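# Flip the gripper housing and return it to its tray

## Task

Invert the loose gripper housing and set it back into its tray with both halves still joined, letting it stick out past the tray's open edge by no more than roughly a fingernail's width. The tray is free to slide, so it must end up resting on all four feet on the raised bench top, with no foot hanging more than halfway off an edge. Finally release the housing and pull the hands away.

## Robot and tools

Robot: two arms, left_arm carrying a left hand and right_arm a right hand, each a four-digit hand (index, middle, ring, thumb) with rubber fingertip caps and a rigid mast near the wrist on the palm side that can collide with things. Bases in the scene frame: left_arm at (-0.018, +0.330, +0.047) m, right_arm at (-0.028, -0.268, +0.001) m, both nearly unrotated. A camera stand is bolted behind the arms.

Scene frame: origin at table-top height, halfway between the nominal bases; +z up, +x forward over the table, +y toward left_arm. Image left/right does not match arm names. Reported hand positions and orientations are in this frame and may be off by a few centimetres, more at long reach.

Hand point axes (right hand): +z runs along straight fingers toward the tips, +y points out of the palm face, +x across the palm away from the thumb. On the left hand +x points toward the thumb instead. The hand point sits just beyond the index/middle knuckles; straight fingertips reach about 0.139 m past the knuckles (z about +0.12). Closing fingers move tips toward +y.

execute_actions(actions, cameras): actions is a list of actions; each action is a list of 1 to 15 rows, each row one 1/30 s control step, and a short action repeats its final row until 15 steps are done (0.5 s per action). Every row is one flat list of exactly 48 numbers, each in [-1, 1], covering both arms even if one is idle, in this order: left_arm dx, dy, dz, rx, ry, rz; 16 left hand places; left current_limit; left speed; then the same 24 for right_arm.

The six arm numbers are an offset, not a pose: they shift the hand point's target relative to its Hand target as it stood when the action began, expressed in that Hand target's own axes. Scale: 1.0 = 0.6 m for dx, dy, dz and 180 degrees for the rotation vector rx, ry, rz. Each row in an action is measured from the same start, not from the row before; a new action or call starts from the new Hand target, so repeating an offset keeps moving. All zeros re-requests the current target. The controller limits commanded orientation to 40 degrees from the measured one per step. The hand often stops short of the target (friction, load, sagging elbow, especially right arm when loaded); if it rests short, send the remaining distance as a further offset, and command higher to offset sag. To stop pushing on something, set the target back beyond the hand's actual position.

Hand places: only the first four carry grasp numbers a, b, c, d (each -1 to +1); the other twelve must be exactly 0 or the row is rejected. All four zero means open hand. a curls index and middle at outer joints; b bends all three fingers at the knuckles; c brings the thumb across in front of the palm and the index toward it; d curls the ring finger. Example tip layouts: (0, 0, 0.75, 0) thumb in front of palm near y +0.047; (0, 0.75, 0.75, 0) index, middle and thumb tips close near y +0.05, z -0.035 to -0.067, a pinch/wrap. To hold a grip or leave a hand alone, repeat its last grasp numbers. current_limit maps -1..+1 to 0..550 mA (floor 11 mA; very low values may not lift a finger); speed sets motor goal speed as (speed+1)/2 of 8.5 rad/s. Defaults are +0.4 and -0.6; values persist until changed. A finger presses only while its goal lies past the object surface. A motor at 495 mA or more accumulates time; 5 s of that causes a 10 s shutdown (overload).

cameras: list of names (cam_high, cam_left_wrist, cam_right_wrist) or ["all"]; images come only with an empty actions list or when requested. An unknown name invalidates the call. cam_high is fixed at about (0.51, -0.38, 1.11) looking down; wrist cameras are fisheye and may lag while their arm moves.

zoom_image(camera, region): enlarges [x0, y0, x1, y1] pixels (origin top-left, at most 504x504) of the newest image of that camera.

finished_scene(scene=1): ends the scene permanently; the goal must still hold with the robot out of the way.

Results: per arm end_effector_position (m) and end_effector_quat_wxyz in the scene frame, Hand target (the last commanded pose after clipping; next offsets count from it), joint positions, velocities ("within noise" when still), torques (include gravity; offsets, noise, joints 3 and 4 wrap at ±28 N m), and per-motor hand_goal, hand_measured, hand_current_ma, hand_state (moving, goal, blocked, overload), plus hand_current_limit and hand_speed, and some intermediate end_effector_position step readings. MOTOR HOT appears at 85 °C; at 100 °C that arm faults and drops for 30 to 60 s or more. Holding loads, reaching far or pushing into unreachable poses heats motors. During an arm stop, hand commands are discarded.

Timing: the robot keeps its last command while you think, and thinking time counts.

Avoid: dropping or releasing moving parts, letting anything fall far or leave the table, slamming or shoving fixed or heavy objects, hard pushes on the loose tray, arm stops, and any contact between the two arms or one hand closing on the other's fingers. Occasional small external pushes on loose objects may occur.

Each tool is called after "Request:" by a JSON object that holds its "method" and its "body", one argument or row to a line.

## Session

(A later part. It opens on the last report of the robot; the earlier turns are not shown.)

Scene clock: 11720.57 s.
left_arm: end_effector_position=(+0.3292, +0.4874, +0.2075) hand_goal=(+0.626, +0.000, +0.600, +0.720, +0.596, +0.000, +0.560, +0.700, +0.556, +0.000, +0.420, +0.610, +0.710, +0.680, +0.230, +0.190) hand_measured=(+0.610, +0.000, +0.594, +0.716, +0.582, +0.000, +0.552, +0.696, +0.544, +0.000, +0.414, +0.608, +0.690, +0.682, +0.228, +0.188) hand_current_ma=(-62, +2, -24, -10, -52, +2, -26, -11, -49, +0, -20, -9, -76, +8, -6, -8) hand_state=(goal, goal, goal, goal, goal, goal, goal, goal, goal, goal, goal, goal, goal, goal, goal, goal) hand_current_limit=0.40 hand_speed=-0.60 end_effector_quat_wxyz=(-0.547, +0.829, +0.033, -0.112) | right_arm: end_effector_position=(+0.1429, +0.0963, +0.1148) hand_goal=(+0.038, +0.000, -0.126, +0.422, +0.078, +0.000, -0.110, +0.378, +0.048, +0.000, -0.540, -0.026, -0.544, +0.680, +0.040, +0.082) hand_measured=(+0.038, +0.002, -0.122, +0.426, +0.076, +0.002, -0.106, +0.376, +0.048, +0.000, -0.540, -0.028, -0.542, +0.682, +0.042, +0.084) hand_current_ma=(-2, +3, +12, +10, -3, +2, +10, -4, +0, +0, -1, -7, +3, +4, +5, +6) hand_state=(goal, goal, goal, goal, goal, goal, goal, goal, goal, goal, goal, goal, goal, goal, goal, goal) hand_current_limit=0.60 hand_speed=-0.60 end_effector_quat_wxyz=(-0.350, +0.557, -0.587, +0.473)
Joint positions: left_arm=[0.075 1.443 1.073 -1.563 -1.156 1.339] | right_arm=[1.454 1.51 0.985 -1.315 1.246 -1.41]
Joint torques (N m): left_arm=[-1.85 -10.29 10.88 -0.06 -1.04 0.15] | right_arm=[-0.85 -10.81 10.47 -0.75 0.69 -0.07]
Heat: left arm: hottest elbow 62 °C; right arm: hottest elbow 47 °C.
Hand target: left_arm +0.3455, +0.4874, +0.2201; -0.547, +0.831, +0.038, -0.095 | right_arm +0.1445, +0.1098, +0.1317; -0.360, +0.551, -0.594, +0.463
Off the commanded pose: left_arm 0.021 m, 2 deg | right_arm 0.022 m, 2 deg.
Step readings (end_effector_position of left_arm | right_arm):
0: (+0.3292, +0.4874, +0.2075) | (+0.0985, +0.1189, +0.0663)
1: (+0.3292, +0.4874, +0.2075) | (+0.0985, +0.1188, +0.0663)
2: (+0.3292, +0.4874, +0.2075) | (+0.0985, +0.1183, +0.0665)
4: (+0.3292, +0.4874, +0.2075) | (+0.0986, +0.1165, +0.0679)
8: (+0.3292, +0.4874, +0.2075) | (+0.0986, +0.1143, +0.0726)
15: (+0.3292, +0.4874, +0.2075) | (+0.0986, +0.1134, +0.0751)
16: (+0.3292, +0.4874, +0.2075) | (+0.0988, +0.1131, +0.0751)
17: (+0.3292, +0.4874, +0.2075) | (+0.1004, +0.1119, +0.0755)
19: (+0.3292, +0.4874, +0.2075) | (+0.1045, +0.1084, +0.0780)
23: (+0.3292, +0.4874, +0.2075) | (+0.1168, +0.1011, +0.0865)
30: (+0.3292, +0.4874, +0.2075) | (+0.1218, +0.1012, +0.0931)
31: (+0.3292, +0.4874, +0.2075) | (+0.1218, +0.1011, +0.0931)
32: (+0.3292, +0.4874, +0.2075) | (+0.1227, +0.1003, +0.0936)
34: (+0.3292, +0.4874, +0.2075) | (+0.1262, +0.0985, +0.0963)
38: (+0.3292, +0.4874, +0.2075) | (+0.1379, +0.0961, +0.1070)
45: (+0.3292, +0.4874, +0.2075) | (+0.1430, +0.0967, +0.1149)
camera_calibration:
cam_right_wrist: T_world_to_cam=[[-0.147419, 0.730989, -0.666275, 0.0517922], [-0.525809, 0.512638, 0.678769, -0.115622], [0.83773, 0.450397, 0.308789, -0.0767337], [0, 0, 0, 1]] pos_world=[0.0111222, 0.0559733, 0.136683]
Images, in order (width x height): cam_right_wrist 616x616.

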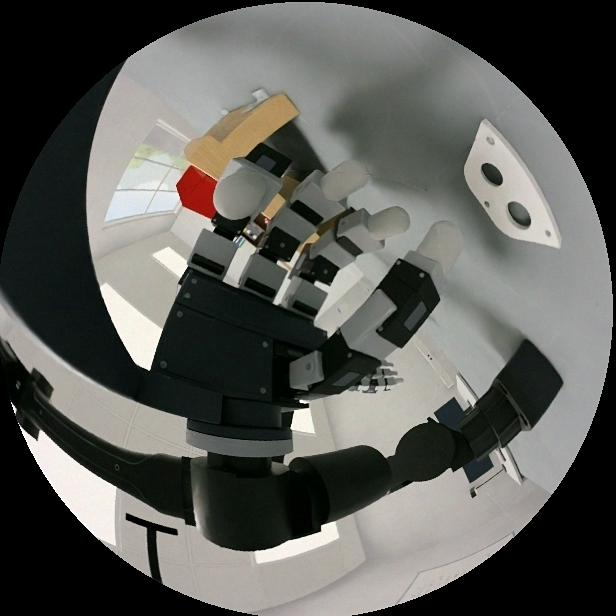

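Request:
{"method": "execute_actions", "body": {
  "actions": [],
  "cameras": ["cam_high","cam_right_wrist"]
}}

Request:
{"method": "zoom_image", "body": {
  "camera": "cam_high",
  "region": [150, 170, 270, 270]
}}

Request:
{"method": "zoom_image", "body": {
  "camera": "cam_right_wrist",
  "region": [400, 90, 600, 280]
}}

Scene clock: 11728.90 s.
left_arm: end_effector_position=(+0.3292, +0.4874, +0.2075) hand_goal=(+0.626, +0.000, +0.600, +0.720, +0.596, +0.000, +0.560, +0.700, +0.556, +0.000, +0.420, +0.610, +0.710, +0.680, +0.230, +0.190) hand_measured=(+0.610, +0.000, +0.594, +0.716, +0.582, +0.000, +0.552, +0.696, +0.544, +0.000, +0.414, +0.608, +0.690, +0.682, +0.228, +0.188) hand_current_ma=(-62, +2, -24, -10, -52, +2, -26, -11, -49, +0, -20, -9, -76, +8, -6, -8) hand_state=(goal, goal, goal, goal, goal, goal, goal, goal, goal, goal, goal, goal, goal, goal, goal, goal) hand_current_limit=0.40 hand_speed=-0.60 end_effector_quat_wxyz=(-0.547, +0.829, +0.033, -0.112) | right_arm: end_effector_position=(+0.1429, +0.0963, +0.1148) hand_goal=(+0.038, +0.000, -0.126, +0.422, +0.078, +0.000, -0.110, +0.378, +0.048, +0.000, -0.540, -0.026, -0.544, +0.680, +0.040, +0.082) hand_measured=(+0.038, +0.002, -0.122, +0.426, +0.076, +0.002, -0.106, +0.376, +0.048, +0.000, -0.540, -0.028, -0.542, +0.682, +0.042, +0.084) hand_current_ma=(-2, +3, +12, +10, -3, +2, +10, -4, +0, +0, -1, -7, +3, +4, +5, +6) hand_state=(goal, goal, goal, goal, goal, goal, goal, goal, goal, goal, goal, goal, goal, goal, goal, goal) hand_current_limit=0.60 hand_speed=-0.60 end_effector_quat_wxyz=(-0.350, +0.557, -0.586, +0.473)
Joint positions: left_arm=[0.075 1.443 1.073 -1.563 -1.156 1.339] | right_arm=[1.454 1.51 0.985 -1.315 1.246 -1.41]
Joint velocities: within noise
Joint torques (N m): left_arm=[-1.55 -10.52 10.91 -0.03 -1.05 0.16] | right_arm=[-1.03 -10.58 10.4 -0.87 0.71 -0.06]
Heat: left arm: hottest elbow 62 °C; right arm: hottest elbow 48 °C.
Hand target: left_arm +0.3455, +0.4874, +0.2201; -0.547, +0.831, +0.038, -0.095 | right_arm +0.1445, +0.1098, +0.1317; -0.360, +0.551, -0.594, +0.463
Off the commanded pose: left_arm 0.021 m, 2 deg | right_arm 0.022 m, 2 deg.
camera_calibration:
cam_right_wrist: T_world_to_cam=[[-0.147537, 0.730754, -0.666507, 0.0518383], [-0.525813, 0.512811, 0.678635, -0.115613], [0.837707, 0.450582, 0.308581, -0.0767151], [0, 0, 0, 1]] pos_world=[0.011122, 0.0559732, 0.136683]
Images, in order (width x height): cam_high 672x504, cam_right_wrist 616x616.

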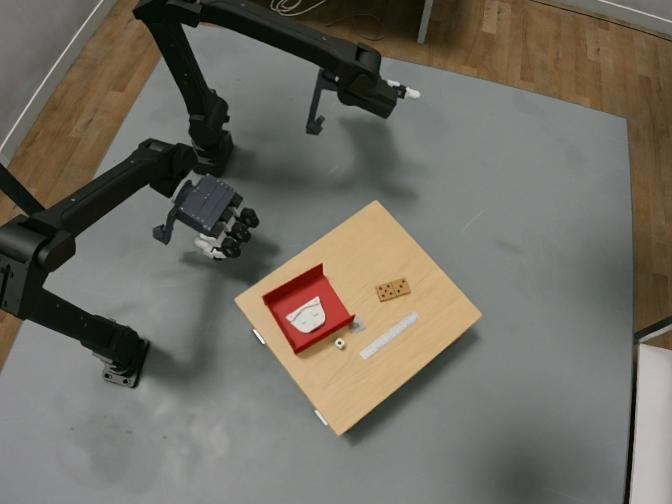

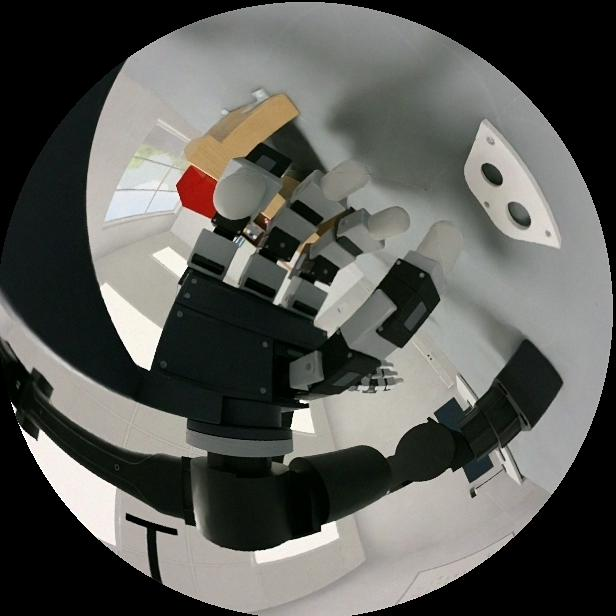

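Scaled by 4.200 from the camera's 672x504 image, which has a finer 960x720 frame.

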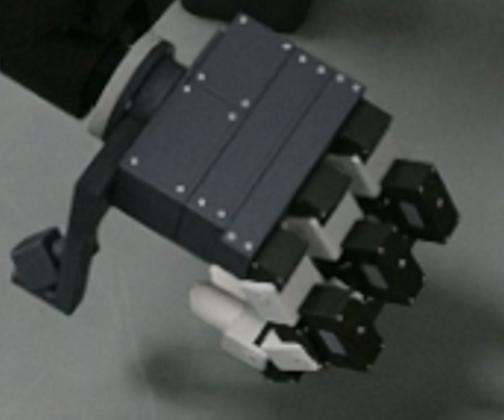

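Scaled by 2.520 from the camera's 616x616 image, which has a finer 880x880 frame.

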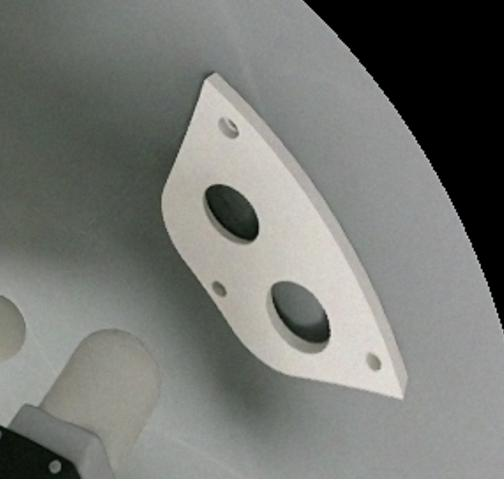

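Request:
{"method": "execute_actions", "body": {
  "actions": [
    [[0,0,0,0,0,0,0,0.1,0,0.1,0,0,0,0,0,0,0,0,0,0,0,0,0.4,-0.6,0,0,0,0,0,0,0.43,0.05,0.76,0.7,0,0,0,0,0,0,0,0,0,0,0,0,0.4,-0.6]]
  ],
  "cameras": ["all"]
}}

Scene clock: 11760.87 s.
left_arm: end_effector_position=(+0.3292, +0.4874, +0.2075) hand_goal=(+0.626, +0.000, +0.600, +0.720, +0.596, +0.000, +0.560, +0.700, +0.556, +0.000, +0.420, +0.610, +0.710, +0.680, +0.230, +0.190) hand_measured=(+0.610, +0.000, +0.594, +0.716, +0.582, +0.000, +0.552, +0.696, +0.544, +0.000, +0.414, +0.608, +0.690, +0.682, +0.228, +0.188) hand_current_ma=(-62, +2, -24, -10, -52, +2, -26, -11, -49, +0, -20, -9, -76, +8, -6, -8) hand_state=(goal, goal, goal, goal, goal, goal, goal, goal, goal, goal, goal, goal, goal, goal, goal, goal) hand_current_limit=0.40 hand_speed=-0.60 end_effector_quat_wxyz=(-0.547, +0.829, +0.033, -0.112) | right_arm: end_effector_position=(+0.1428, +0.0962, +0.1148) hand_goal=(+0.530, +0.000, -0.280, +0.302, +0.696, +0.000, -0.118, +0.304, +0.594, +0.000, -0.540, -0.102, -0.538, +0.680, +0.040, +0.002) hand_measured=(+0.514, +0.002, -0.278, +0.306, +0.678, +0.002, -0.116, +0.306, +0.578, +0.000, -0.540, -0.098, -0.540, +0.682, +0.042, +0.004) hand_current_ma=(-52, +3, +7, +9, -65, +2, +4, +7, -56, +0, -1, +10, -4, +4, +5, +8) hand_state=(goal, goal, goal, goal, goal, goal, goal, goal, goal, goal, goal, goal, goal, goal, goal, goal) hand_current_limit=0.40 hand_speed=-0.60 end_effector_quat_wxyz=(-0.350, +0.557, -0.586, +0.473)
Joint positions: left_arm=[0.075 1.443 1.073 -1.563 -1.156 1.339] | right_arm=[1.454 1.51 0.985 -1.315 1.245 -1.411]
Joint torques (N m): left_arm=[-0.91 -10.46 11 0.12 -1.03 0.13] | right_arm=[-1.08 -10.7 10.43 -0.83 0.78 -0.07]
Heat: left arm: hottest elbow 62 °C; right arm: hottest elbow 50 °C.
Hand target: left_arm +0.3455, +0.4874, +0.2201; -0.547, +0.831, +0.038, -0.095 | right_arm +0.1445, +0.1098, +0.1317; -0.360, +0.551, -0.594, +0.463
Off the commanded pose: left_arm 0.021 m, 2 deg | right_arm 0.022 m, 2 deg.
Step readings (end_effector_position of left_arm | right_arm):
0: (+0.3292, +0.4874, +0.2075) | (+0.1429, +0.0963, +0.1148)
1: (+0.3292, +0.4874, +0.2075) | (+0.1429, +0.0963, +0.1148)
2: (+0.3292, +0.4874, +0.2075) | (+0.1428, +0.0962, +0.1148)
4: (+0.3292, +0.4874, +0.2075) | (+0.1428, +0.0962, +0.1148)
8: (+0.3292, +0.4874, +0.2075) | (+0.1428, +0.0962, +0.1148)
15: (+0.3292, +0.4874, +0.2075) | (+0.1428, +0.0962, +0.1148)
camera_calibration:
cam_left_wrist: T_world_to_cam=[[-0.675047, 0.0838265, 0.732997, -0.00818882], [0.643836, -0.41821, 0.640762, -0.193123], [0.36026, 0.904474, 0.228341, -0.484162], [0, 0, 0, 1]] pos_world=[0.293235, 0.357832, 0.240302]
cam_right_wrist: T_world_to_cam=[[-0.147926, 0.730287, -0.666932, 0.0519847], [-0.525547, 0.513216, 0.678535, -0.115626], [0.837806, 0.450877, 0.307882, -0.0765078], [0, 0, 0, 1]] pos_world=[0.0110217, 0.0558729, 0.136682]

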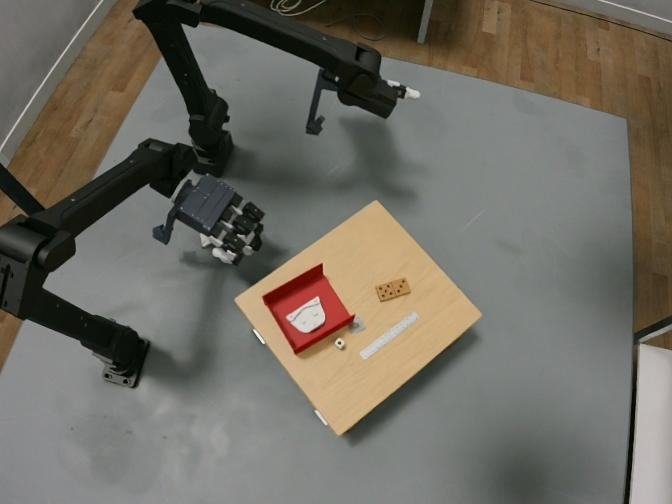

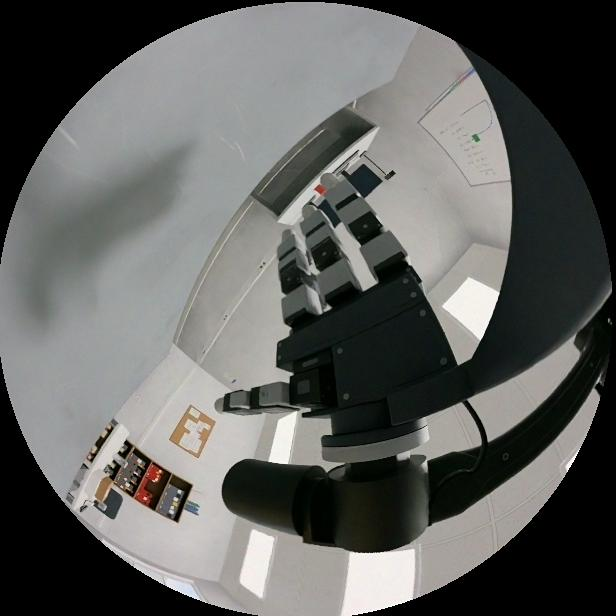

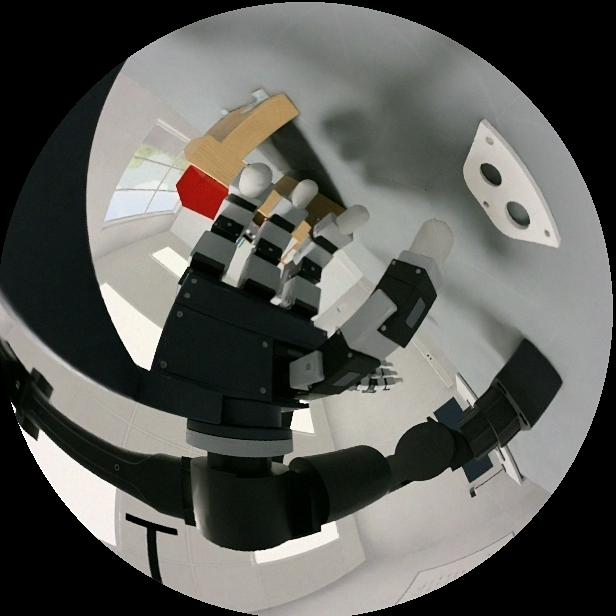

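Request:
{"method": "zoom_image", "body": {
  "camera": "cam_high",
  "region": [140, 160, 300, 290]
}}

Request:
{"method": "zoom_image", "body": {
  "camera": "cam_right_wrist",
  "region": [420, 80, 616, 290]
}}

Scaled by 3.150 from the camera's 672x504 image, which has a finer 960x720 frame.

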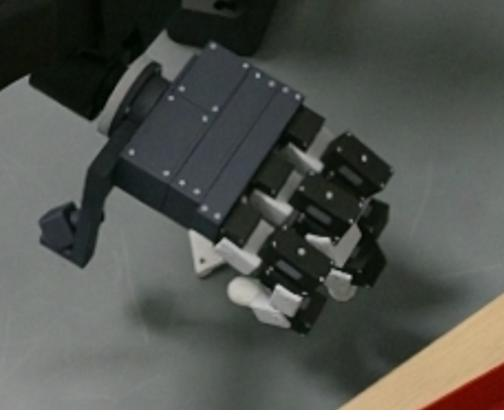

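Scaled by 2.400 from the camera's 616x616 image, which has a finer 880x880 frame.

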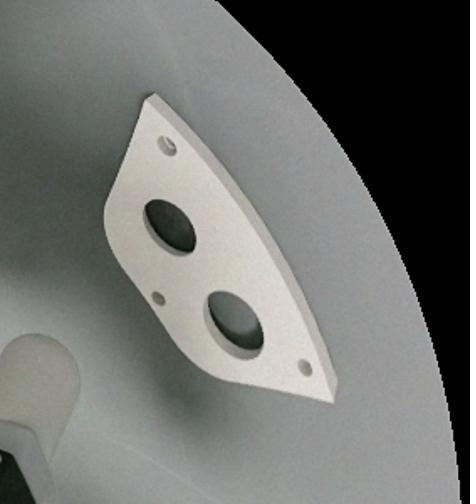

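Request:
{"method": "execute_actions", "body": {
  "actions": [
    [[0,0,0,0,0,0,0,0.1,0,0.1,0,0,0,0,0,0,0,0,0,0,0,0,0.4,-0.6,-0.0002,0.0099,-0.0304,0.0039,-0.0442,-0.0144,0.43,0.05,0.76,0.7,0,0,0,0,0,0,0,0,0,0,0,0,0.4,-0.6]],
    [[0,0,0,0,0,0,0,0.1,0,0.1,0,0,0,0,0,0,0,0,0,0,0,0,0.4,-0.6,-0.0049,0.0094,-0.0302,0.0039,-0.0442,-0.0144,0.43,0.05,0.76,0.7,0,0,0,0,0,0,0,0,0,0,0,0,0.4,-0.6]],
    [[0,0,0,0,0,0,0,0.1,0,0.1,0,0,0,0,0,0,0,0,0,0,0,0,0.4,-0.6,-0.0094,0.0087,-0.0293,0.0039,-0.0442,-0.0144,0.43,0.05,0.76,0.7,0,0,0,0,0,0,0,0,0,0,0,0,0.4,-0.6]]
  ],
  "cameras": ["cam_right_wrist","cam_high"]
}}

Scene clock: 11810.93 s.
left_arm: end_effector_position=(+0.3292, +0.4874, +0.2075) hand_goal=(+0.626, +0.000, +0.600, +0.720, +0.596, +0.000, +0.560, +0.700, +0.556, +0.000, +0.420, +0.610, +0.710, +0.680, +0.230, +0.190) hand_measured=(+0.610, +0.000, +0.594, +0.716, +0.582, +0.000, +0.552, +0.696, +0.544, +0.000, +0.414, +0.608, +0.690, +0.682, +0.228, +0.188) hand_current_ma=(-62, +2, -24, -10, -52, +2, -26, -11, -49, +0, -20, -9, -76, +8, -6, -8) hand_state=(goal, goal, goal, goal, goal, goal, goal, goal, goal, goal, goal, goal, goal, goal, goal, goal) hand_current_limit=0.40 hand_speed=-0.60 end_effector_quat_wxyz=(-0.547, +0.829, +0.033, -0.112) | right_arm: end_effector_position=(+0.0883, +0.1165, +0.1266) hand_goal=(+0.530, +0.000, -0.280, +0.302, +0.696, +0.000, -0.118, +0.304, +0.594, +0.000, -0.540, -0.102, -0.538, +0.680, +0.040, +0.002) hand_measured=(+0.516, +0.002, -0.278, +0.306, +0.678, +0.002, -0.116, +0.306, +0.578, +0.000, -0.540, -0.098, -0.540, +0.682, +0.042, +0.004) hand_current_ma=(-48, +3, +6, +9, -63, +2, +4, +7, -53, +0, -1, +10, -3, +4, +4, +7) hand_state=(goal, goal, goal, goal, goal, goal, goal, goal, goal, goal, goal, goal, goal, goal, goal, goal) hand_current_limit=0.40 hand_speed=-0.60 end_effector_quat_wxyz=(-0.430, +0.649, -0.485, +0.398)
Joint positions: left_arm=[0.075 1.443 1.073 -1.563 -1.156 1.339] | right_arm=[1.588 1.293 0.796 -0.693 1.226 -2.078]
Joint torques (N m): left_arm=[-1.61 -10.93 10.86 -0.08 -1.02 0.14] | right_arm=[-0.56 -8.59 8.05 1.17 0.73 -0.05]
Heat: left arm: hottest elbow 62 °C; right arm: hottest elbow 52 °C.
Hand target: left_arm +0.3455, +0.4874, +0.2201; -0.547, +0.831, +0.038, -0.095 | right_arm +0.0876, +0.1178, +0.1318; -0.453, +0.667, -0.459, +0.373
Off the commanded pose: left_arm 0.021 m, 2 deg | right_arm 0.006 m, 5 deg.
joint sent to its limit (right arm) — joint 6 (wrist roll), lower limit. The joint targets are off in orientation, not in position.
Step readings (end_effector_position of left_arm | right_arm):
0: (+0.3292, +0.4874, +0.2075) | (+0.1428, +0.0962, +0.1148)
1: (+0.3292, +0.4874, +0.2075) | (+0.1428, +0.0961, +0.1148)
2: (+0.3292, +0.4874, +0.2075) | (+0.1425, +0.0975, +0.1156)
4: (+0.3292, +0.4874, +0.2075) | (+0.1409, +0.1037, +0.1183)
8: (+0.3292, +0.4874, +0.2075) | (+0.1312, +0.1142, +0.1267)
15: (+0.3292, +0.4874, +0.2075) | (+0.1257, +0.1153, +0.1299)
16: (+0.3292, +0.4874, +0.2075) | (+0.1255, +0.1149, +0.1289)
17: (+0.3292, +0.4874, +0.2075) | (+0.1248, +0.1153, +0.1280)
19: (+0.3292, +0.4874, +0.2075) | (+0.1217, +0.1154, +0.1257)
23: (+0.3292, +0.4874, +0.2075) | (+0.1119, +0.1151, +0.1246)
30: (+0.3292, +0.4874, +0.2075) | (+0.1065, +0.1179, +0.1290)
31: (+0.3292, +0.4874, +0.2075) | (+0.1062, +0.1177, +0.1289)
32: (+0.3292, +0.4874, +0.2075) | (+0.1053, +0.1179, +0.1286)
34: (+0.3292, +0.4874, +0.2075) | (+0.1020, +0.1177, +0.1274)
38: (+0.3292, +0.4874, +0.2075) | (+0.0924, +0.1170, +0.1263)
45: (+0.3292, +0.4874, +0.2075) | (+0.0884, +0.1176, +0.1274)
camera_calibration:
cam_right_wrist: T_world_to_cam=[[-0.395771, 0.644887, -0.653824, 0.0672022], [-0.663648, 0.291272, 0.689008, -0.126021], [0.634773, 0.706598, 0.3127, -0.0560689], [0, 0, 0, 1]] pos_world=[-0.0214457, 0.0329868, 0.148301]
Images, in order (width x height): cam_high 672x504, cam_right_wrist 616x616.

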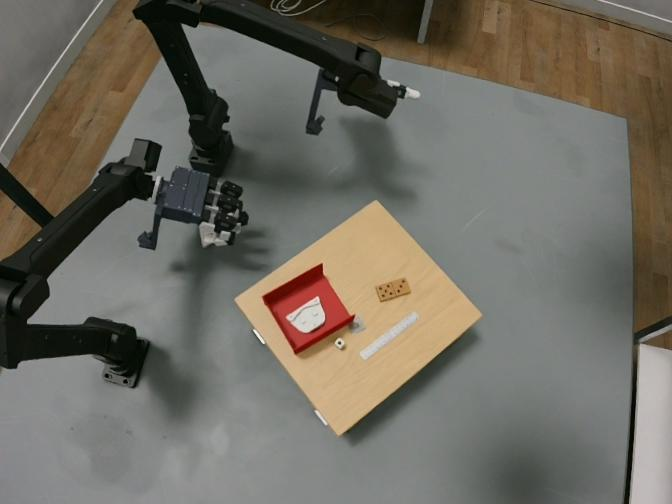

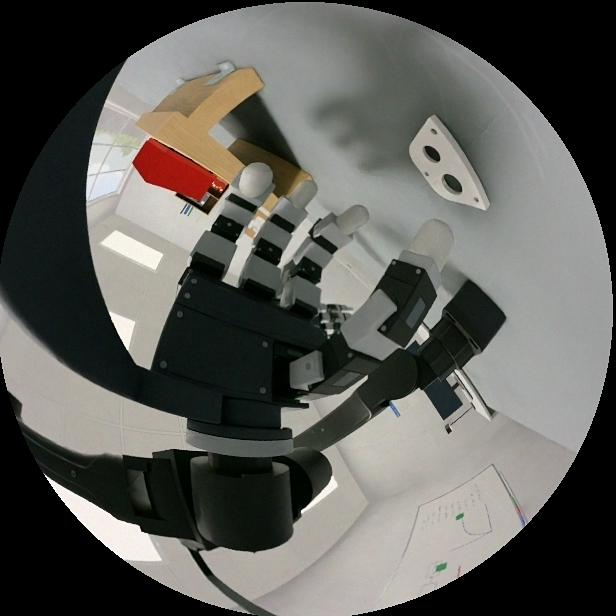

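Request:
{"method": "zoom_image", "body": {
  "camera": "cam_right_wrist",
  "region": [380, 90, 540, 250]
}}

Scaled by 3.150 from the camera's 616x616 image, which has a finer 880x880 frame.

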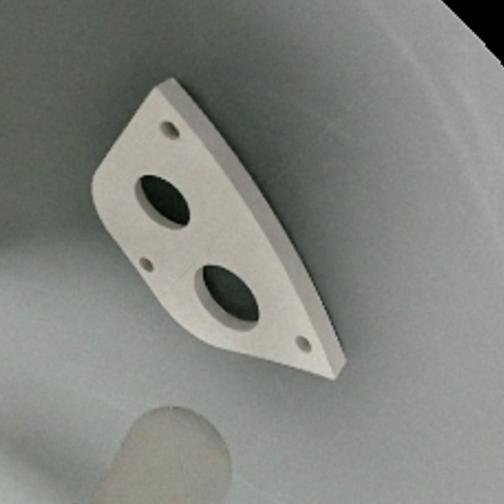

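Request:
{"method": "execute_actions", "body": {
  "actions": [
    [[0,0,0,0,0,0,0,0.1,0,0.1,0,0,0,0,0,0,0,0,0,0,0,0,0.4,-0.6,-0.0033,0.0379,0.0124,-0.0021,0.0237,0.0077,0.43,0.05,0.76,0.7,0,0,0,0,0,0,0,0,0,0,0,0,0.4,-0.6]],
    [[0,0,0,0,0,0,0,0.1,0,0.1,0,0,0,0,0,0,0,0,0,0,0,0,0.4,-0.6,-0.0033,0.0379,0.0124,0,0,0,0.43,0.05,0.76,0.7,0,0,0,0,0,0,0,0,0,0,0,0,0.4,-0.6]]
  ],
  "cameras": ["cam_right_wrist","cam_high"]
}}

Scene clock: 11837.67 s.
left_arm: end_effector_position=(+0.3292, +0.4874, +0.2075) hand_goal=(+0.626, +0.000, +0.600, +0.720, +0.596, +0.000, +0.560, +0.700, +0.556, +0.000, +0.420, +0.610, +0.710, +0.680, +0.230, +0.190) hand_measured=(+0.610, +0.000, +0.594, +0.716, +0.582, +0.000, +0.552, +0.696, +0.544, +0.000, +0.414, +0.608, +0.690, +0.682, +0.228, +0.188) hand_current_ma=(-62, +2, -24, -10, -52, +2, -26, -11, -49, +0, -20, -9, -76, +8, -6, -8) hand_state=(goal, goal, goal, goal, goal, goal, goal, goal, goal, goal, goal, goal, goal, goal, goal, goal) hand_current_limit=0.40 hand_speed=-0.60 end_effector_quat_wxyz=(-0.547, +0.829, +0.033, -0.112) | right_arm: end_effector_position=(+0.0882, +0.1151, +0.0861) hand_goal=(+0.530, +0.000, -0.280, +0.302, +0.696, +0.000, -0.118, +0.304, +0.594, +0.000, -0.540, -0.102, -0.538, +0.680, +0.040, +0.002) hand_measured=(+0.516, +0.002, -0.278, +0.306, +0.678, +0.002, -0.116, +0.306, +0.578, +0.000, -0.540, -0.098, -0.540, +0.682, +0.042, +0.004) hand_current_ma=(-48, +3, +6, +9, -62, +2, +4, +7, -53, +0, -1, +10, -3, +4, +4, +7) hand_state=(goal, goal, goal, goal, goal, goal, goal, goal, goal, goal, goal, goal, goal, goal, goal, goal) hand_current_limit=0.40 hand_speed=-0.60 end_effector_quat_wxyz=(-0.436, +0.646, -0.489, +0.392)
Joint positions: left_arm=[0.075 1.443 1.073 -1.563 -1.156 1.339] | right_arm=[1.588 1.349 0.718 -0.538 1.225 -2.079]
Joint torques (N m): left_arm=[-0.97 -9.82 10.77 0.09 -1.05 0.18] | right_arm=[-0.44 -6.89 7.82 1.36 0.77 -0.02]
Heat: left arm: hottest elbow 62 °C; right arm: hottest elbow 52 °C.
Hand target: left_arm +0.3455, +0.4874, +0.2201; -0.547, +0.831, +0.038, -0.095 | right_arm +0.0875, +0.1178, +0.0838; -0.438, +0.648, -0.485, +0.391
Off the commanded pose: left_arm 0.021 m, 2 deg | right_arm 0.004 m, 1 deg.
joint sent to its limit (right arm) — joint 6 (wrist roll), lower limit. The joint targets still meet the commanded pose.
Step readings (end_effector_position of left_arm | right_arm):
0: (+0.3292, +0.4874, +0.2075) | (+0.0883, +0.1164, +0.1266)
1: (+0.3292, +0.4874, +0.2075) | (+0.0883, +0.1164, +0.1265)
2: (+0.3292, +0.4874, +0.2075) | (+0.0883, +0.1170, +0.1258)
4: (+0.3292, +0.4874, +0.2075) | (+0.0882, +0.1179, +0.1233)
8: (+0.3292, +0.4874, +0.2075) | (+0.0883, +0.1151, +0.1158)
15: (+0.3292, +0.4874, +0.2075) | (+0.0883, +0.1160, +0.1126)
16: (+0.3292, +0.4874, +0.2075) | (+0.0883, +0.1160, +0.1124)
17: (+0.3292, +0.4874, +0.2075) | (+0.0882, +0.1169, +0.1116)
19: (+0.3292, +0.4874, +0.2075) | (+0.0881, +0.1184, +0.1079)
23: (+0.3292, +0.4874, +0.2075) | (+0.0883, +0.1155, +0.0933)
30: (+0.3292, +0.4874, +0.2075) | (+0.0882, +0.1148, +0.0860)
camera_calibration:
cam_right_wrist: T_world_to_cam=[[-0.397504, 0.657943, -0.639611, 0.0390606], [-0.662557, 0.276442, 0.69613, -0.0967535], [0.634829, 0.700493, 0.326038, -0.0428946], [0, 0, 0, 1]] pos_world=[-0.0213472, 0.0310945, 0.106322]
Images, in order (width x height): cam_high 672x504, cam_right_wrist 616x616.

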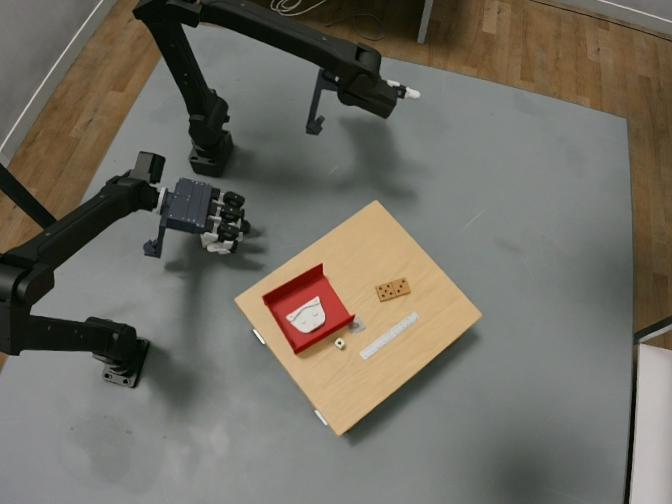

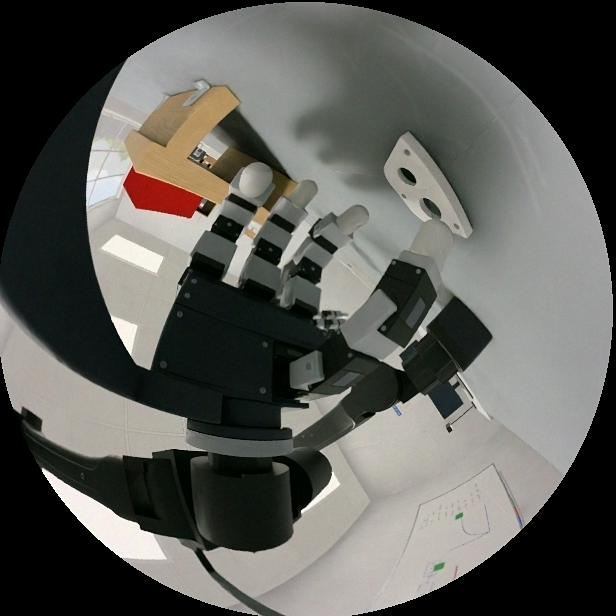

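Request:
{"method": "execute_actions", "body": {
  "actions": [
    [[0,0,0,0,0,0,0,0.1,0,0.1,0,0,0,0,0,0,0,0,0,0,0,0,0.4,-0.6,-0.0024,0.0269,0.0088,0,0,0,0.43,0.05,0.76,0.7,0,0,0,0,0,0,0,0,0,0,0,0,0.4,-0.6]],
    [[0,0,0,0,0,0,0,0.1,0,0.1,0,0,0,0,0,0,0,0,0,0,0,0,0.4,-0.6,-0.0024,0.0269,0.0088,0,0,0,0.43,0.05,0.76,0.7,0,0,0,0,0,0,0,0,0,0,0,0,0.4,-0.6]]
  ],
  "cameras": ["cam_right_wrist","cam_high"]
}}

Scene clock: 11845.73 s.
left_arm: end_effector_position=(+0.3292, +0.4874, +0.2075) hand_goal=(+0.626, +0.000, +0.600, +0.720, +0.596, +0.000, +0.560, +0.700, +0.556, +0.000, +0.420, +0.610, +0.710, +0.680, +0.230, +0.190) hand_measured=(+0.610, +0.000, +0.594, +0.716, +0.582, +0.000, +0.552, +0.696, +0.544, +0.000, +0.414, +0.608, +0.690, +0.682, +0.228, +0.188) hand_current_ma=(-62, +2, -24, -10, -52, +2, -26, -11, -49, +0, -20, -9, -76, +8, -6, -8) hand_state=(goal, goal, goal, goal, goal, goal, goal, goal, goal, goal, goal, goal, goal, goal, goal, goal) hand_current_limit=0.40 hand_speed=-0.60 end_effector_quat_wxyz=(-0.547, +0.829, +0.033, -0.112) | right_arm: end_effector_position=(+0.0881, +0.1167, +0.0536) hand_goal=(+0.530, +0.000, -0.280, +0.302, +0.696, +0.000, -0.118, +0.304, +0.594, +0.000, -0.540, -0.102, -0.538, +0.680, +0.040, +0.002) hand_measured=(+0.516, +0.002, -0.278, +0.306, +0.678, +0.002, -0.116, +0.306, +0.578, +0.000, -0.540, -0.098, -0.540, +0.682, +0.042, +0.004) hand_current_ma=(-48, +3, +6, +9, -62, +2, +4, +7, -53, +0, -1, +10, -3, +4, +5, +7) hand_state=(goal, goal, goal, goal, goal, goal, goal, goal, goal, goal, goal, goal, goal, goal, goal, goal) hand_current_limit=0.40 hand_speed=-0.60 end_effector_quat_wxyz=(-0.437, +0.645, -0.490, +0.391)
Joint positions: left_arm=[0.075 1.443 1.073 -1.563 -1.156 1.339] | right_arm=[1.588 1.421 0.679 -0.421 1.225 -2.08]
Joint torques (N m): left_arm=[-1.2 -10.52 10.91 -0.06 -1.02 0.15] | right_arm=[-0.44 -7.12 7.08 1.32 0.77 -0.03]
Heat: left arm: hottest elbow 62 °C; right arm: hottest elbow 52 °C.
Hand target: left_arm +0.3455, +0.4874, +0.2201; -0.547, +0.831, +0.038, -0.095 | right_arm +0.0874, +0.1180, +0.0497; -0.438, +0.648, -0.485, +0.391
Off the commanded pose: left_arm 0.021 m, 2 deg | right_arm 0.004 m, 1 deg.
joint sent to its limit (right arm) — joint 6 (wrist roll), lower limit. The joint targets still meet the commanded pose.
Step readings (end_effector_position of left_arm | right_arm):
0: (+0.3292, +0.4874, +0.2075) | (+0.0882, +0.1151, +0.0861)
1: (+0.3292, +0.4874, +0.2075) | (+0.0882, +0.1153, +0.0862)
2: (+0.3292, +0.4874, +0.2075) | (+0.0882, +0.1159, +0.0858)
4: (+0.3292, +0.4874, +0.2075) | (+0.0881, +0.1179, +0.0842)
8: (+0.3292, +0.4874, +0.2075) | (+0.0881, +0.1173, +0.0755)
15: (+0.3292, +0.4874, +0.2075) | (+0.0882, +0.1160, +0.0704)
16: (+0.3292, +0.4874, +0.2075) | (+0.0882, +0.1163, +0.0705)
17: (+0.3292, +0.4874, +0.2075) | (+0.0881, +0.1171, +0.0701)
19: (+0.3292, +0.4874, +0.2075) | (+0.0880, +0.1187, +0.0679)
23: (+0.3292, +0.4874, +0.2075) | (+0.0881, +0.1174, +0.0583)
30: (+0.3292, +0.4874, +0.2075) | (+0.0881, +0.1164, +0.0535)
camera_calibration:
cam_right_wrist: T_world_to_cam=[[-0.397673, 0.660589, -0.636772, 0.0166941], [-0.662437, 0.273483, 0.697413, -0.0743303], [0.63485, 0.699163, 0.328842, -0.0333197], [0, 0, 0, 1]] pos_world=[-0.0214474, 0.032596, 0.0734261]
Images, in order (width x height): cam_high 672x504, cam_right_wrist 616x616.

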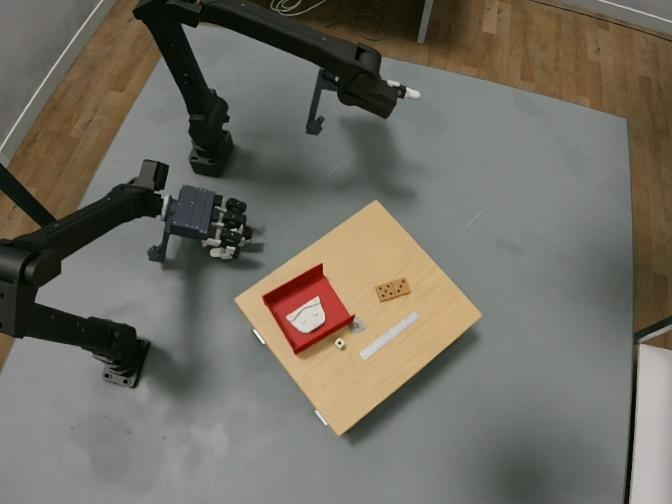

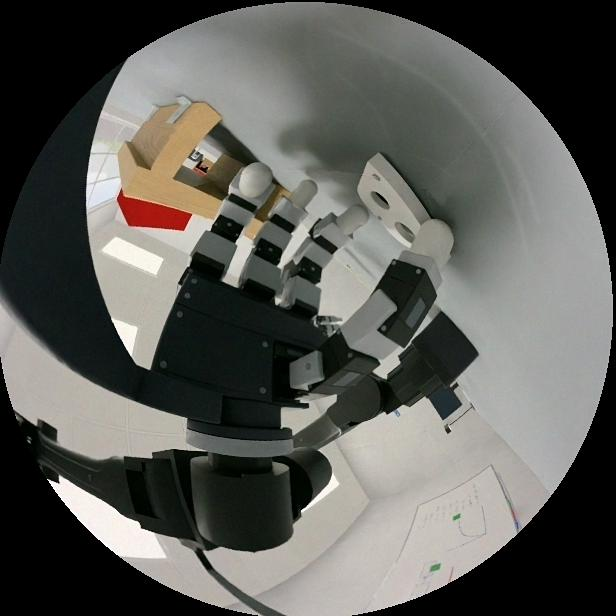

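Request:
{"method": "execute_actions", "body": {
  "actions": [
    [[0,0,0,0,0,0,0,0.1,0,0.1,0,0,0,0,0,0,0,0,0,0,0,0,0.4,-0.6,0,0,0,0,0,0,0.38,0.14,0.76,0.7,0,0,0,0,0,0,0,0,0,0,0,0,0.4,-0.6]],
    [[0,0,0,0,0,0,0,0.1,0,0.1,0,0,0,0,0,0,0,0,0,0,0,0,0.4,-0.6,-0.0018,-0.0027,0.0077,0,0,0,0.38,0.2,0.76,0.7,0,0,0,0,0,0,0,0,0,0,0,0,0.4,-0.6]]
  ],
  "cameras": ["cam_right_wrist"]
}}

Scene clock: 11886.50 s.
left_arm: end_effector_position=(+0.3292, +0.4874, +0.2075) hand_goal=(+0.626, +0.000, +0.600, +0.720, +0.596, +0.000, +0.560, +0.700, +0.556, +0.000, +0.420, +0.610, +0.710, +0.680, +0.230, +0.190) hand_measured=(+0.610, +0.000, +0.594, +0.716, +0.582, +0.000, +0.552, +0.696, +0.544, +0.000, +0.414, +0.608, +0.690, +0.682, +0.228, +0.188) hand_current_ma=(-62, +2, -24, -10, -52, +2, -26, -11, -49, +0, -20, -9, -76, +8, -6, -8) hand_state=(goal, goal, goal, goal, goal, goal, goal, goal, goal, goal, goal, goal, goal, goal, goal, goal) hand_current_limit=0.40 hand_speed=-0.60 end_effector_quat_wxyz=(-0.547, +0.829, +0.033, -0.112) | right_arm: end_effector_position=(+0.0906, +0.1176, +0.0550) hand_goal=(+0.322, +0.000, -0.190, +0.380, +0.446, +0.000, -0.068, +0.378, +0.364, +0.000, -0.540, -0.068, -0.544, +0.680, +0.040, +0.040) hand_measured=(+0.356, +0.002, -0.188, +0.378, +0.442, +0.002, -0.066, +0.376, +0.362, +0.000, -0.540, -0.070, -0.542, +0.682, +0.042, +0.038) hand_current_ma=(+132, +4, +7, -4, -12, +2, +4, -7, -6, +0, -1, -7, +7, +4, +5, -4) hand_state=(blocked, goal, goal, goal, goal, goal, goal, goal, goal, goal, goal, goal, goal, goal, goal, goal) hand_current_limit=0.40 hand_speed=-0.60 end_effector_quat_wxyz=(-0.440, +0.640, -0.493, +0.392)
Joint positions: left_arm=[0.075 1.443 1.073 -1.563 -1.156 1.339] | right_arm=[1.584 1.421 0.679 -0.413 1.231 -2.08]
Joint torques (N m): left_arm=[-1.26 -11.05 11 0.01 -1.07 0.15] | right_arm=[-1.32 -6.42 7.72 0.88 0.5 -0.05]
Heat: left arm: hottest elbow 62 °C; right arm: hottest elbow 50 °C.
Hand target: left_arm +0.3455, +0.4874, +0.2201; -0.547, +0.831, +0.038, -0.095 | right_arm +0.0919, +0.1201, +0.0498; -0.438, +0.648, -0.485, +0.391
Off the commanded pose: left_arm 0.021 m, 2 deg | right_arm 0.006 m, 1 deg.
joint sent to its limit (right arm) — joint 6 (wrist roll), lower limit. The joint targets still meet the commanded pose.
Step readings (end_effector_position of left_arm | right_arm):
0: (+0.3292, +0.4874, +0.2075) | (+0.0881, +0.1167, +0.0536)
1: (+0.3292, +0.4874, +0.2075) | (+0.0881, +0.1167, +0.0536)
2: (+0.3292, +0.4874, +0.2075) | (+0.0881, +0.1167, +0.0536)
4: (+0.3292, +0.4874, +0.2075) | (+0.0881, +0.1167, +0.0536)
8: (+0.3292, +0.4874, +0.2075) | (+0.0883, +0.1171, +0.0540)
15: (+0.3292, +0.4874, +0.2075) | (+0.0883, +0.1173, +0.0540)
16: (+0.3292, +0.4874, +0.2075) | (+0.0883, +0.1173, +0.0540)
17: (+0.3292, +0.4874, +0.2075) | (+0.0885, +0.1173, +0.0542)
19: (+0.3292, +0.4874, +0.2075) | (+0.0893, +0.1175, +0.0548)
23: (+0.3292, +0.4874, +0.2075) | (+0.0903, +0.1175, +0.0550)
30: (+0.3292, +0.4874, +0.2075) | (+0.0906, +0.1176, +0.0550)
camera_calibration:
cam_right_wrist: T_world_to_cam=[[-0.389388, 0.66885, -0.633259, 0.0160454], [-0.664644, 0.271943, 0.695913, -0.0734289], [0.637672, 0.691872, 0.338656, -0.0359399], [0, 0, 0, 1]] pos_world=[-0.0196383, 0.0341023, 0.0734323]
Images, in order (width x height): cam_right_wrist 616x616.

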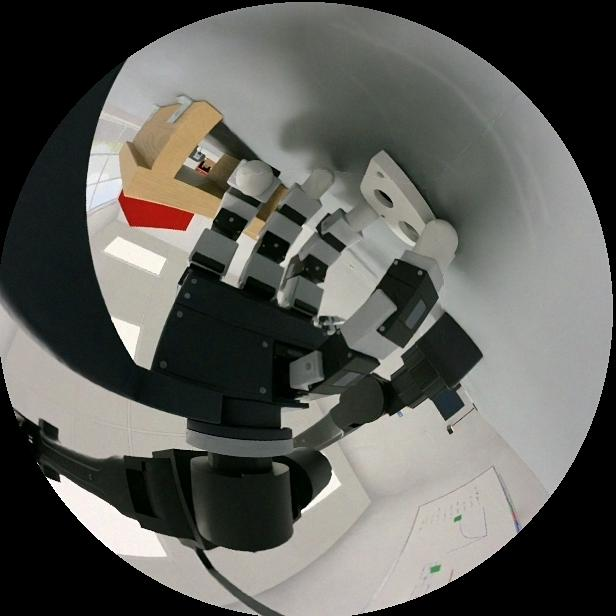

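Request:
{"method": "zoom_image", "body": {
  "camera": "cam_right_wrist",
  "region": [320, 130, 480, 290]
}}

Scaled by 3.150 from the camera's 616x616 image, which has a finer 880x880 frame.

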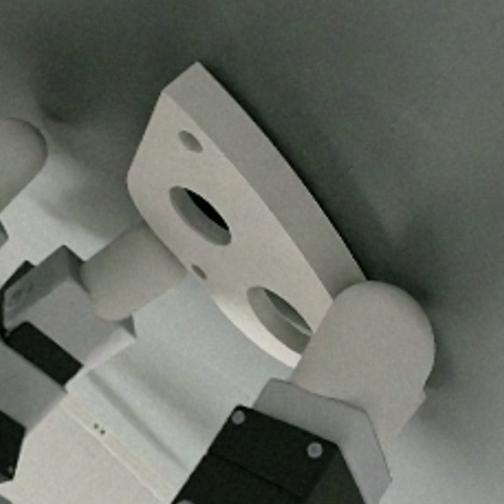

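Request:
{"method": "execute_actions", "body": {
  "actions": [
    [[0,0,0,0,0,0,0,0.1,0,0.1,0,0,0,0,0,0,0,0,0,0,0,0,0.4,-0.6,-0.0018,-0.0027,0.0077,0,0,0,0.38,0.23,0.76,0.7,0,0,0,0,0,0,0,0,0,0,0,0,0.4,-0.6]],
    [[0,0,0,0,0,0,0,0.1,0,0.1,0,0,0,0,0,0,0,0,0,0,0,0,0.4,-0.6,-0.0018,-0.0027,0.0077,0,0,0,0.38,0.26,0.76,0.7,0,0,0,0,0,0,0,0,0,0,0,0,0.4,-0.6]]
  ],
  "cameras": ["cam_right_wrist"]
}}

Request:
{"method": "zoom_image", "body": {
  "camera": "cam_right_wrist",
  "region": [320, 130, 480, 290]
}}

Scene clock: 11906.00 s.
left_arm: end_effector_position=(+0.3292, +0.4874, +0.2075) hand_goal=(+0.626, +0.000, +0.600, +0.720, +0.596, +0.000, +0.560, +0.700, +0.556, +0.000, +0.420, +0.610, +0.710, +0.680, +0.230, +0.190) hand_measured=(+0.610, +0.000, +0.594, +0.716, +0.582, +0.000, +0.552, +0.696, +0.544, +0.000, +0.414, +0.608, +0.690, +0.682, +0.228, +0.188) hand_current_ma=(-62, +2, -24, -10, -52, +2, -26, -11, -49, +0, -20, -9, -76, +8, -6, -8) hand_state=(goal, goal, goal, goal, goal, goal, goal, goal, goal, goal, goal, goal, goal, goal, goal, goal) hand_current_limit=0.40 hand_speed=-0.60 end_effector_quat_wxyz=(-0.547, +0.829, +0.033, -0.112) | right_arm: end_effector_position=(+0.1003, +0.1187, +0.0554) hand_goal=(+0.242, +0.000, -0.172, +0.392, +0.340, +0.000, -0.080, +0.378, +0.274, +0.000, -0.540, -0.056, -0.544, +0.680, +0.040, +0.052) hand_measured=(+0.278, +0.008, -0.172, +0.388, +0.336, +0.002, -0.078, +0.376, +0.272, +0.000, -0.540, -0.058, -0.542, +0.682, +0.042, +0.050) hand_current_ma=(+139, +21, -2, -10, -9, +2, +6, -6, -3, +0, -1, -7, +6, +4, +5, -4) hand_state=(blocked, goal, goal, goal, goal, goal, goal, goal, goal, goal, goal, goal, goal, goal, goal, goal) hand_current_limit=0.40 hand_speed=-0.60 end_effector_quat_wxyz=(-0.438, +0.631, -0.503, +0.396)
Joint positions: left_arm=[0.075 1.443 1.073 -1.563 -1.156 1.339] | right_arm=[1.56 1.429 0.686 -0.407 1.234 -2.075]
Joint torques (N m): left_arm=[-1.9 -10.23 10.85 -0.02 -1.04 0.17] | right_arm=[-1.2 -6.01 8.64 0.66 0.36 -0.07]
Heat: left arm: hottest elbow 62 °C; right arm: hottest elbow 50 °C.
Hand target: left_arm +0.3455, +0.4874, +0.2201; -0.547, +0.831, +0.038, -0.095 | right_arm +0.1009, +0.1245, +0.0499; -0.438, +0.648, -0.485, +0.391
Off the commanded pose: left_arm 0.021 m, 2 deg | right_arm 0.008 m, 3 deg.
joint sent to its limit (right arm) — joint 6 (wrist roll), lower limit. The joint targets still meet the commanded pose.
Step readings (end_effector_position of left_arm | right_arm):
0: (+0.3292, +0.4874, +0.2075) | (+0.0906, +0.1176, +0.0550)
1: (+0.3292, +0.4874, +0.2075) | (+0.0906, +0.1176, +0.0550)
2: (+0.3292, +0.4874, +0.2075) | (+0.0910, +0.1175, +0.0551)
4: (+0.3292, +0.4874, +0.2075) | (+0.0925, +0.1175, +0.0553)
8: (+0.3292, +0.4874, +0.2075) | (+0.0948, +0.1175, +0.0553)
15: (+0.3292, +0.4874, +0.2075) | (+0.0950, +0.1175, +0.0552)
16: (+0.3292, +0.4874, +0.2075) | (+0.0951, +0.1175, +0.0552)
17: (+0.3292, +0.4874, +0.2075) | (+0.0956, +0.1176, +0.0553)
19: (+0.3292, +0.4874, +0.2075) | (+0.0972, +0.1178, +0.0555)
23: (+0.3292, +0.4874, +0.2075) | (+0.1000, +0.1185, +0.0553)
30: (+0.3292, +0.4874, +0.2075) | (+0.1003, +0.1187, +0.0554)
camera_calibration:
cam_right_wrist: T_world_to_cam=[[-0.370169, 0.685175, -0.627304, 0.0151194], [-0.658175, 0.283105, 0.697608, -0.0697124], [0.655577, 0.671108, 0.346169, -0.0428259], [0, 0, 0, 1]] pos_world=[-0.0122105, 0.0381173, 0.0729414]
Images, in order (width x height): cam_right_wrist 616x616.

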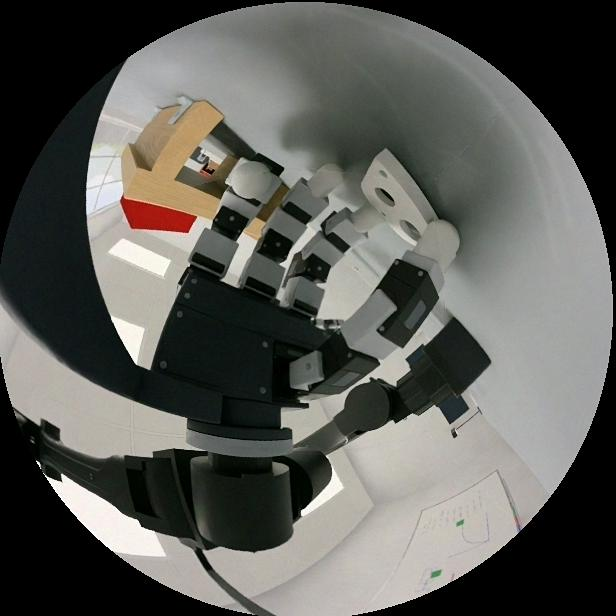

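Scaled by 3.150 from the camera's 616x616 image, which has a finer 880x880 frame.

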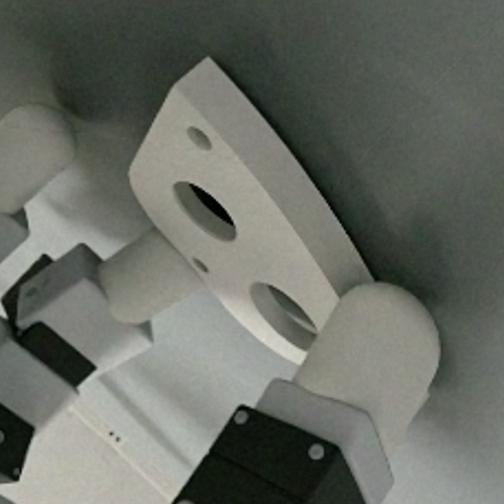

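Request:
{"method": "execute_actions", "body": {
  "actions": [
    [[0,0,0,0,0,0,0,0.1,0,0.1,0,0,0,0,0,0,0,0,0,0,0,0,0.4,-0.6,-0.0018,-0.0027,0.0077,0,0,0,0.38,0.28,0.76,0.7,0,0,0,0,0,0,0,0,0,0,0,0,0.4,-0.6]],
    [[0,0,0,0,0,0,0,0.1,0,0.1,0,0,0,0,0,0,0,0,0,0,0,0,0.4,-0.6,-0.0018,-0.0027,0.0077,0,0,0,0.38,0.3,0.76,0.7,0,0,0,0,0,0,0,0,0,0,0,0,0.4,-0.6]]
  ],
  "cameras": ["cam_right_wrist"]
}}

Request:
{"method": "zoom_image", "body": {
  "camera": "cam_right_wrist",
  "region": [320, 130, 480, 290]
}}

Scene clock: 11913.33 s.
left_arm: end_effector_position=(+0.3292, +0.4874, +0.2075) hand_goal=(+0.626, +0.000, +0.600, +0.720, +0.596, +0.000, +0.560, +0.700, +0.556, +0.000, +0.420, +0.610, +0.710, +0.680, +0.230, +0.190) hand_measured=(+0.610, +0.000, +0.594, +0.716, +0.582, +0.000, +0.552, +0.696, +0.544, +0.000, +0.414, +0.608, +0.690, +0.682, +0.228, +0.188) hand_current_ma=(-62, +2, -24, -10, -52, +2, -26, -11, -49, +0, -20, -9, -76, +8, -6, -8) hand_state=(goal, goal, goal, goal, goal, goal, goal, goal, goal, goal, goal, goal, goal, goal, goal, goal) hand_current_limit=0.40 hand_speed=-0.60 end_effector_quat_wxyz=(-0.547, +0.829, +0.033, -0.112) | right_arm: end_effector_position=(+0.1080, +0.1210, +0.0555) hand_goal=(+0.188, +0.000, -0.160, +0.400, +0.270, +0.000, -0.088, +0.378, +0.214, +0.000, -0.540, -0.048, -0.544, +0.680, +0.040, +0.060) hand_measured=(+0.228, -0.008, -0.162, +0.390, +0.268, +0.002, -0.084, +0.376, +0.214, +0.000, -0.540, -0.050, -0.550, +0.680, +0.064, +0.068) hand_current_ma=(+155, -21, -7, -31, -7, +2, +8, -6, -2, +0, -1, -7, -20, +1, +104, +36) hand_state=(blocked, goal, goal, goal, goal, goal, goal, goal, goal, goal, goal, goal, goal, goal, blocked, goal) hand_current_limit=0.40 hand_speed=-0.60 end_effector_quat_wxyz=(-0.434, +0.626, -0.508, +0.401)
Joint positions: left_arm=[0.075 1.443 1.073 -1.563 -1.156 1.339] | right_arm=[1.54 1.442 0.699 -0.407 1.234 -2.079]
Joint torques (N m): left_arm=[-1.44 -10.29 11.08 -0.02 -1.04 0.14] | right_arm=[-1.32 -5.48 9.24 0.49 0.28 -0.05]
Heat: left arm: hottest elbow 62 °C; right arm: hottest elbow 49 °C.
Hand target: left_arm +0.3455, +0.4874, +0.2201; -0.547, +0.831, +0.038, -0.095 | right_arm +0.1100, +0.1287, +0.0497; -0.438, +0.648, -0.485, +0.391
Off the commanded pose: left_arm 0.021 m, 2 deg | right_arm 0.010 m, 4 deg.
joint sent to its limit (right arm) — joint 6 (wrist roll), lower limit. The joint targets are off in orientation, not in position.
Step readings (end_effector_position of left_arm | right_arm):
0: (+0.3292, +0.4874, +0.2075) | (+0.1003, +0.1187, +0.0554)
1: (+0.3292, +0.4874, +0.2075) | (+0.1004, +0.1187, +0.0554)
2: (+0.3292, +0.4874, +0.2075) | (+0.1006, +0.1188, +0.0555)
4: (+0.3292, +0.4874, +0.2075) | (+0.1021, +0.1192, +0.0555)
8: (+0.3292, +0.4874, +0.2075) | (+0.1038, +0.1199, +0.0554)
15: (+0.3292, +0.4874, +0.2075) | (+0.1038, +0.1201, +0.0555)
16: (+0.3292, +0.4874, +0.2075) | (+0.1040, +0.1200, +0.0555)
17: (+0.3292, +0.4874, +0.2075) | (+0.1045, +0.1201, +0.0556)
19: (+0.3292, +0.4874, +0.2075) | (+0.1059, +0.1204, +0.0557)
23: (+0.3292, +0.4874, +0.2075) | (+0.1079, +0.1209, +0.0556)
30: (+0.3292, +0.4874, +0.2075) | (+0.1080, +0.1210, +0.0555)
camera_calibration:
cam_right_wrist: T_world_to_cam=[[-0.356632, 0.690241, -0.629588, 0.0145229], [-0.65332, 0.297464, 0.696196, -0.0675471], [0.667823, 0.659608, 0.344863, -0.049204], [0, 0, 0, 1]] pos_world=[-0.00609095, 0.0425238, 0.0731381]
Images, in order (width x height): cam_right_wrist 616x616.

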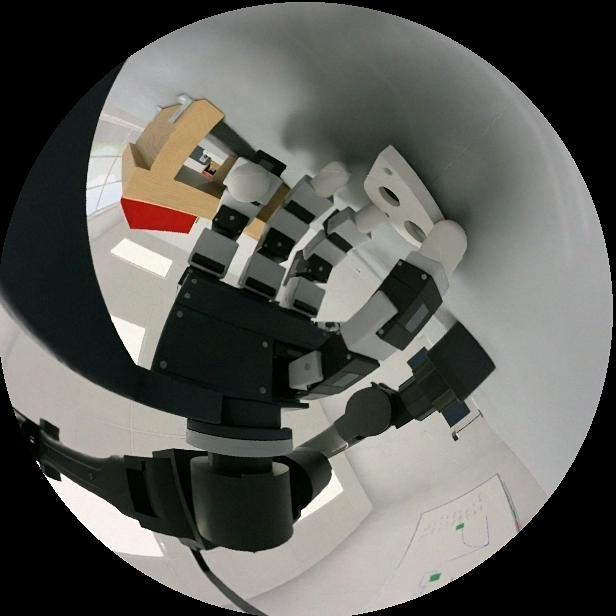

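Scaled by 3.150 from the camera's 616x616 image, which has a finer 880x880 frame.

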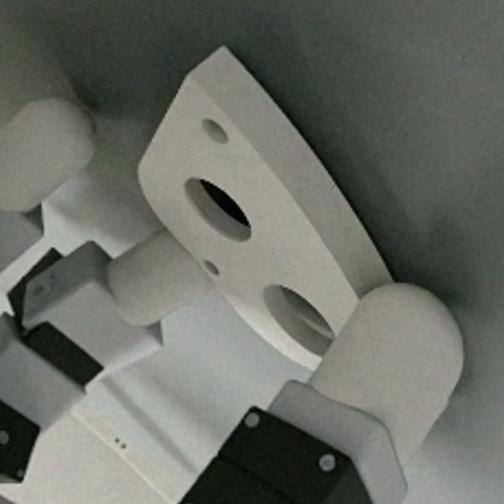

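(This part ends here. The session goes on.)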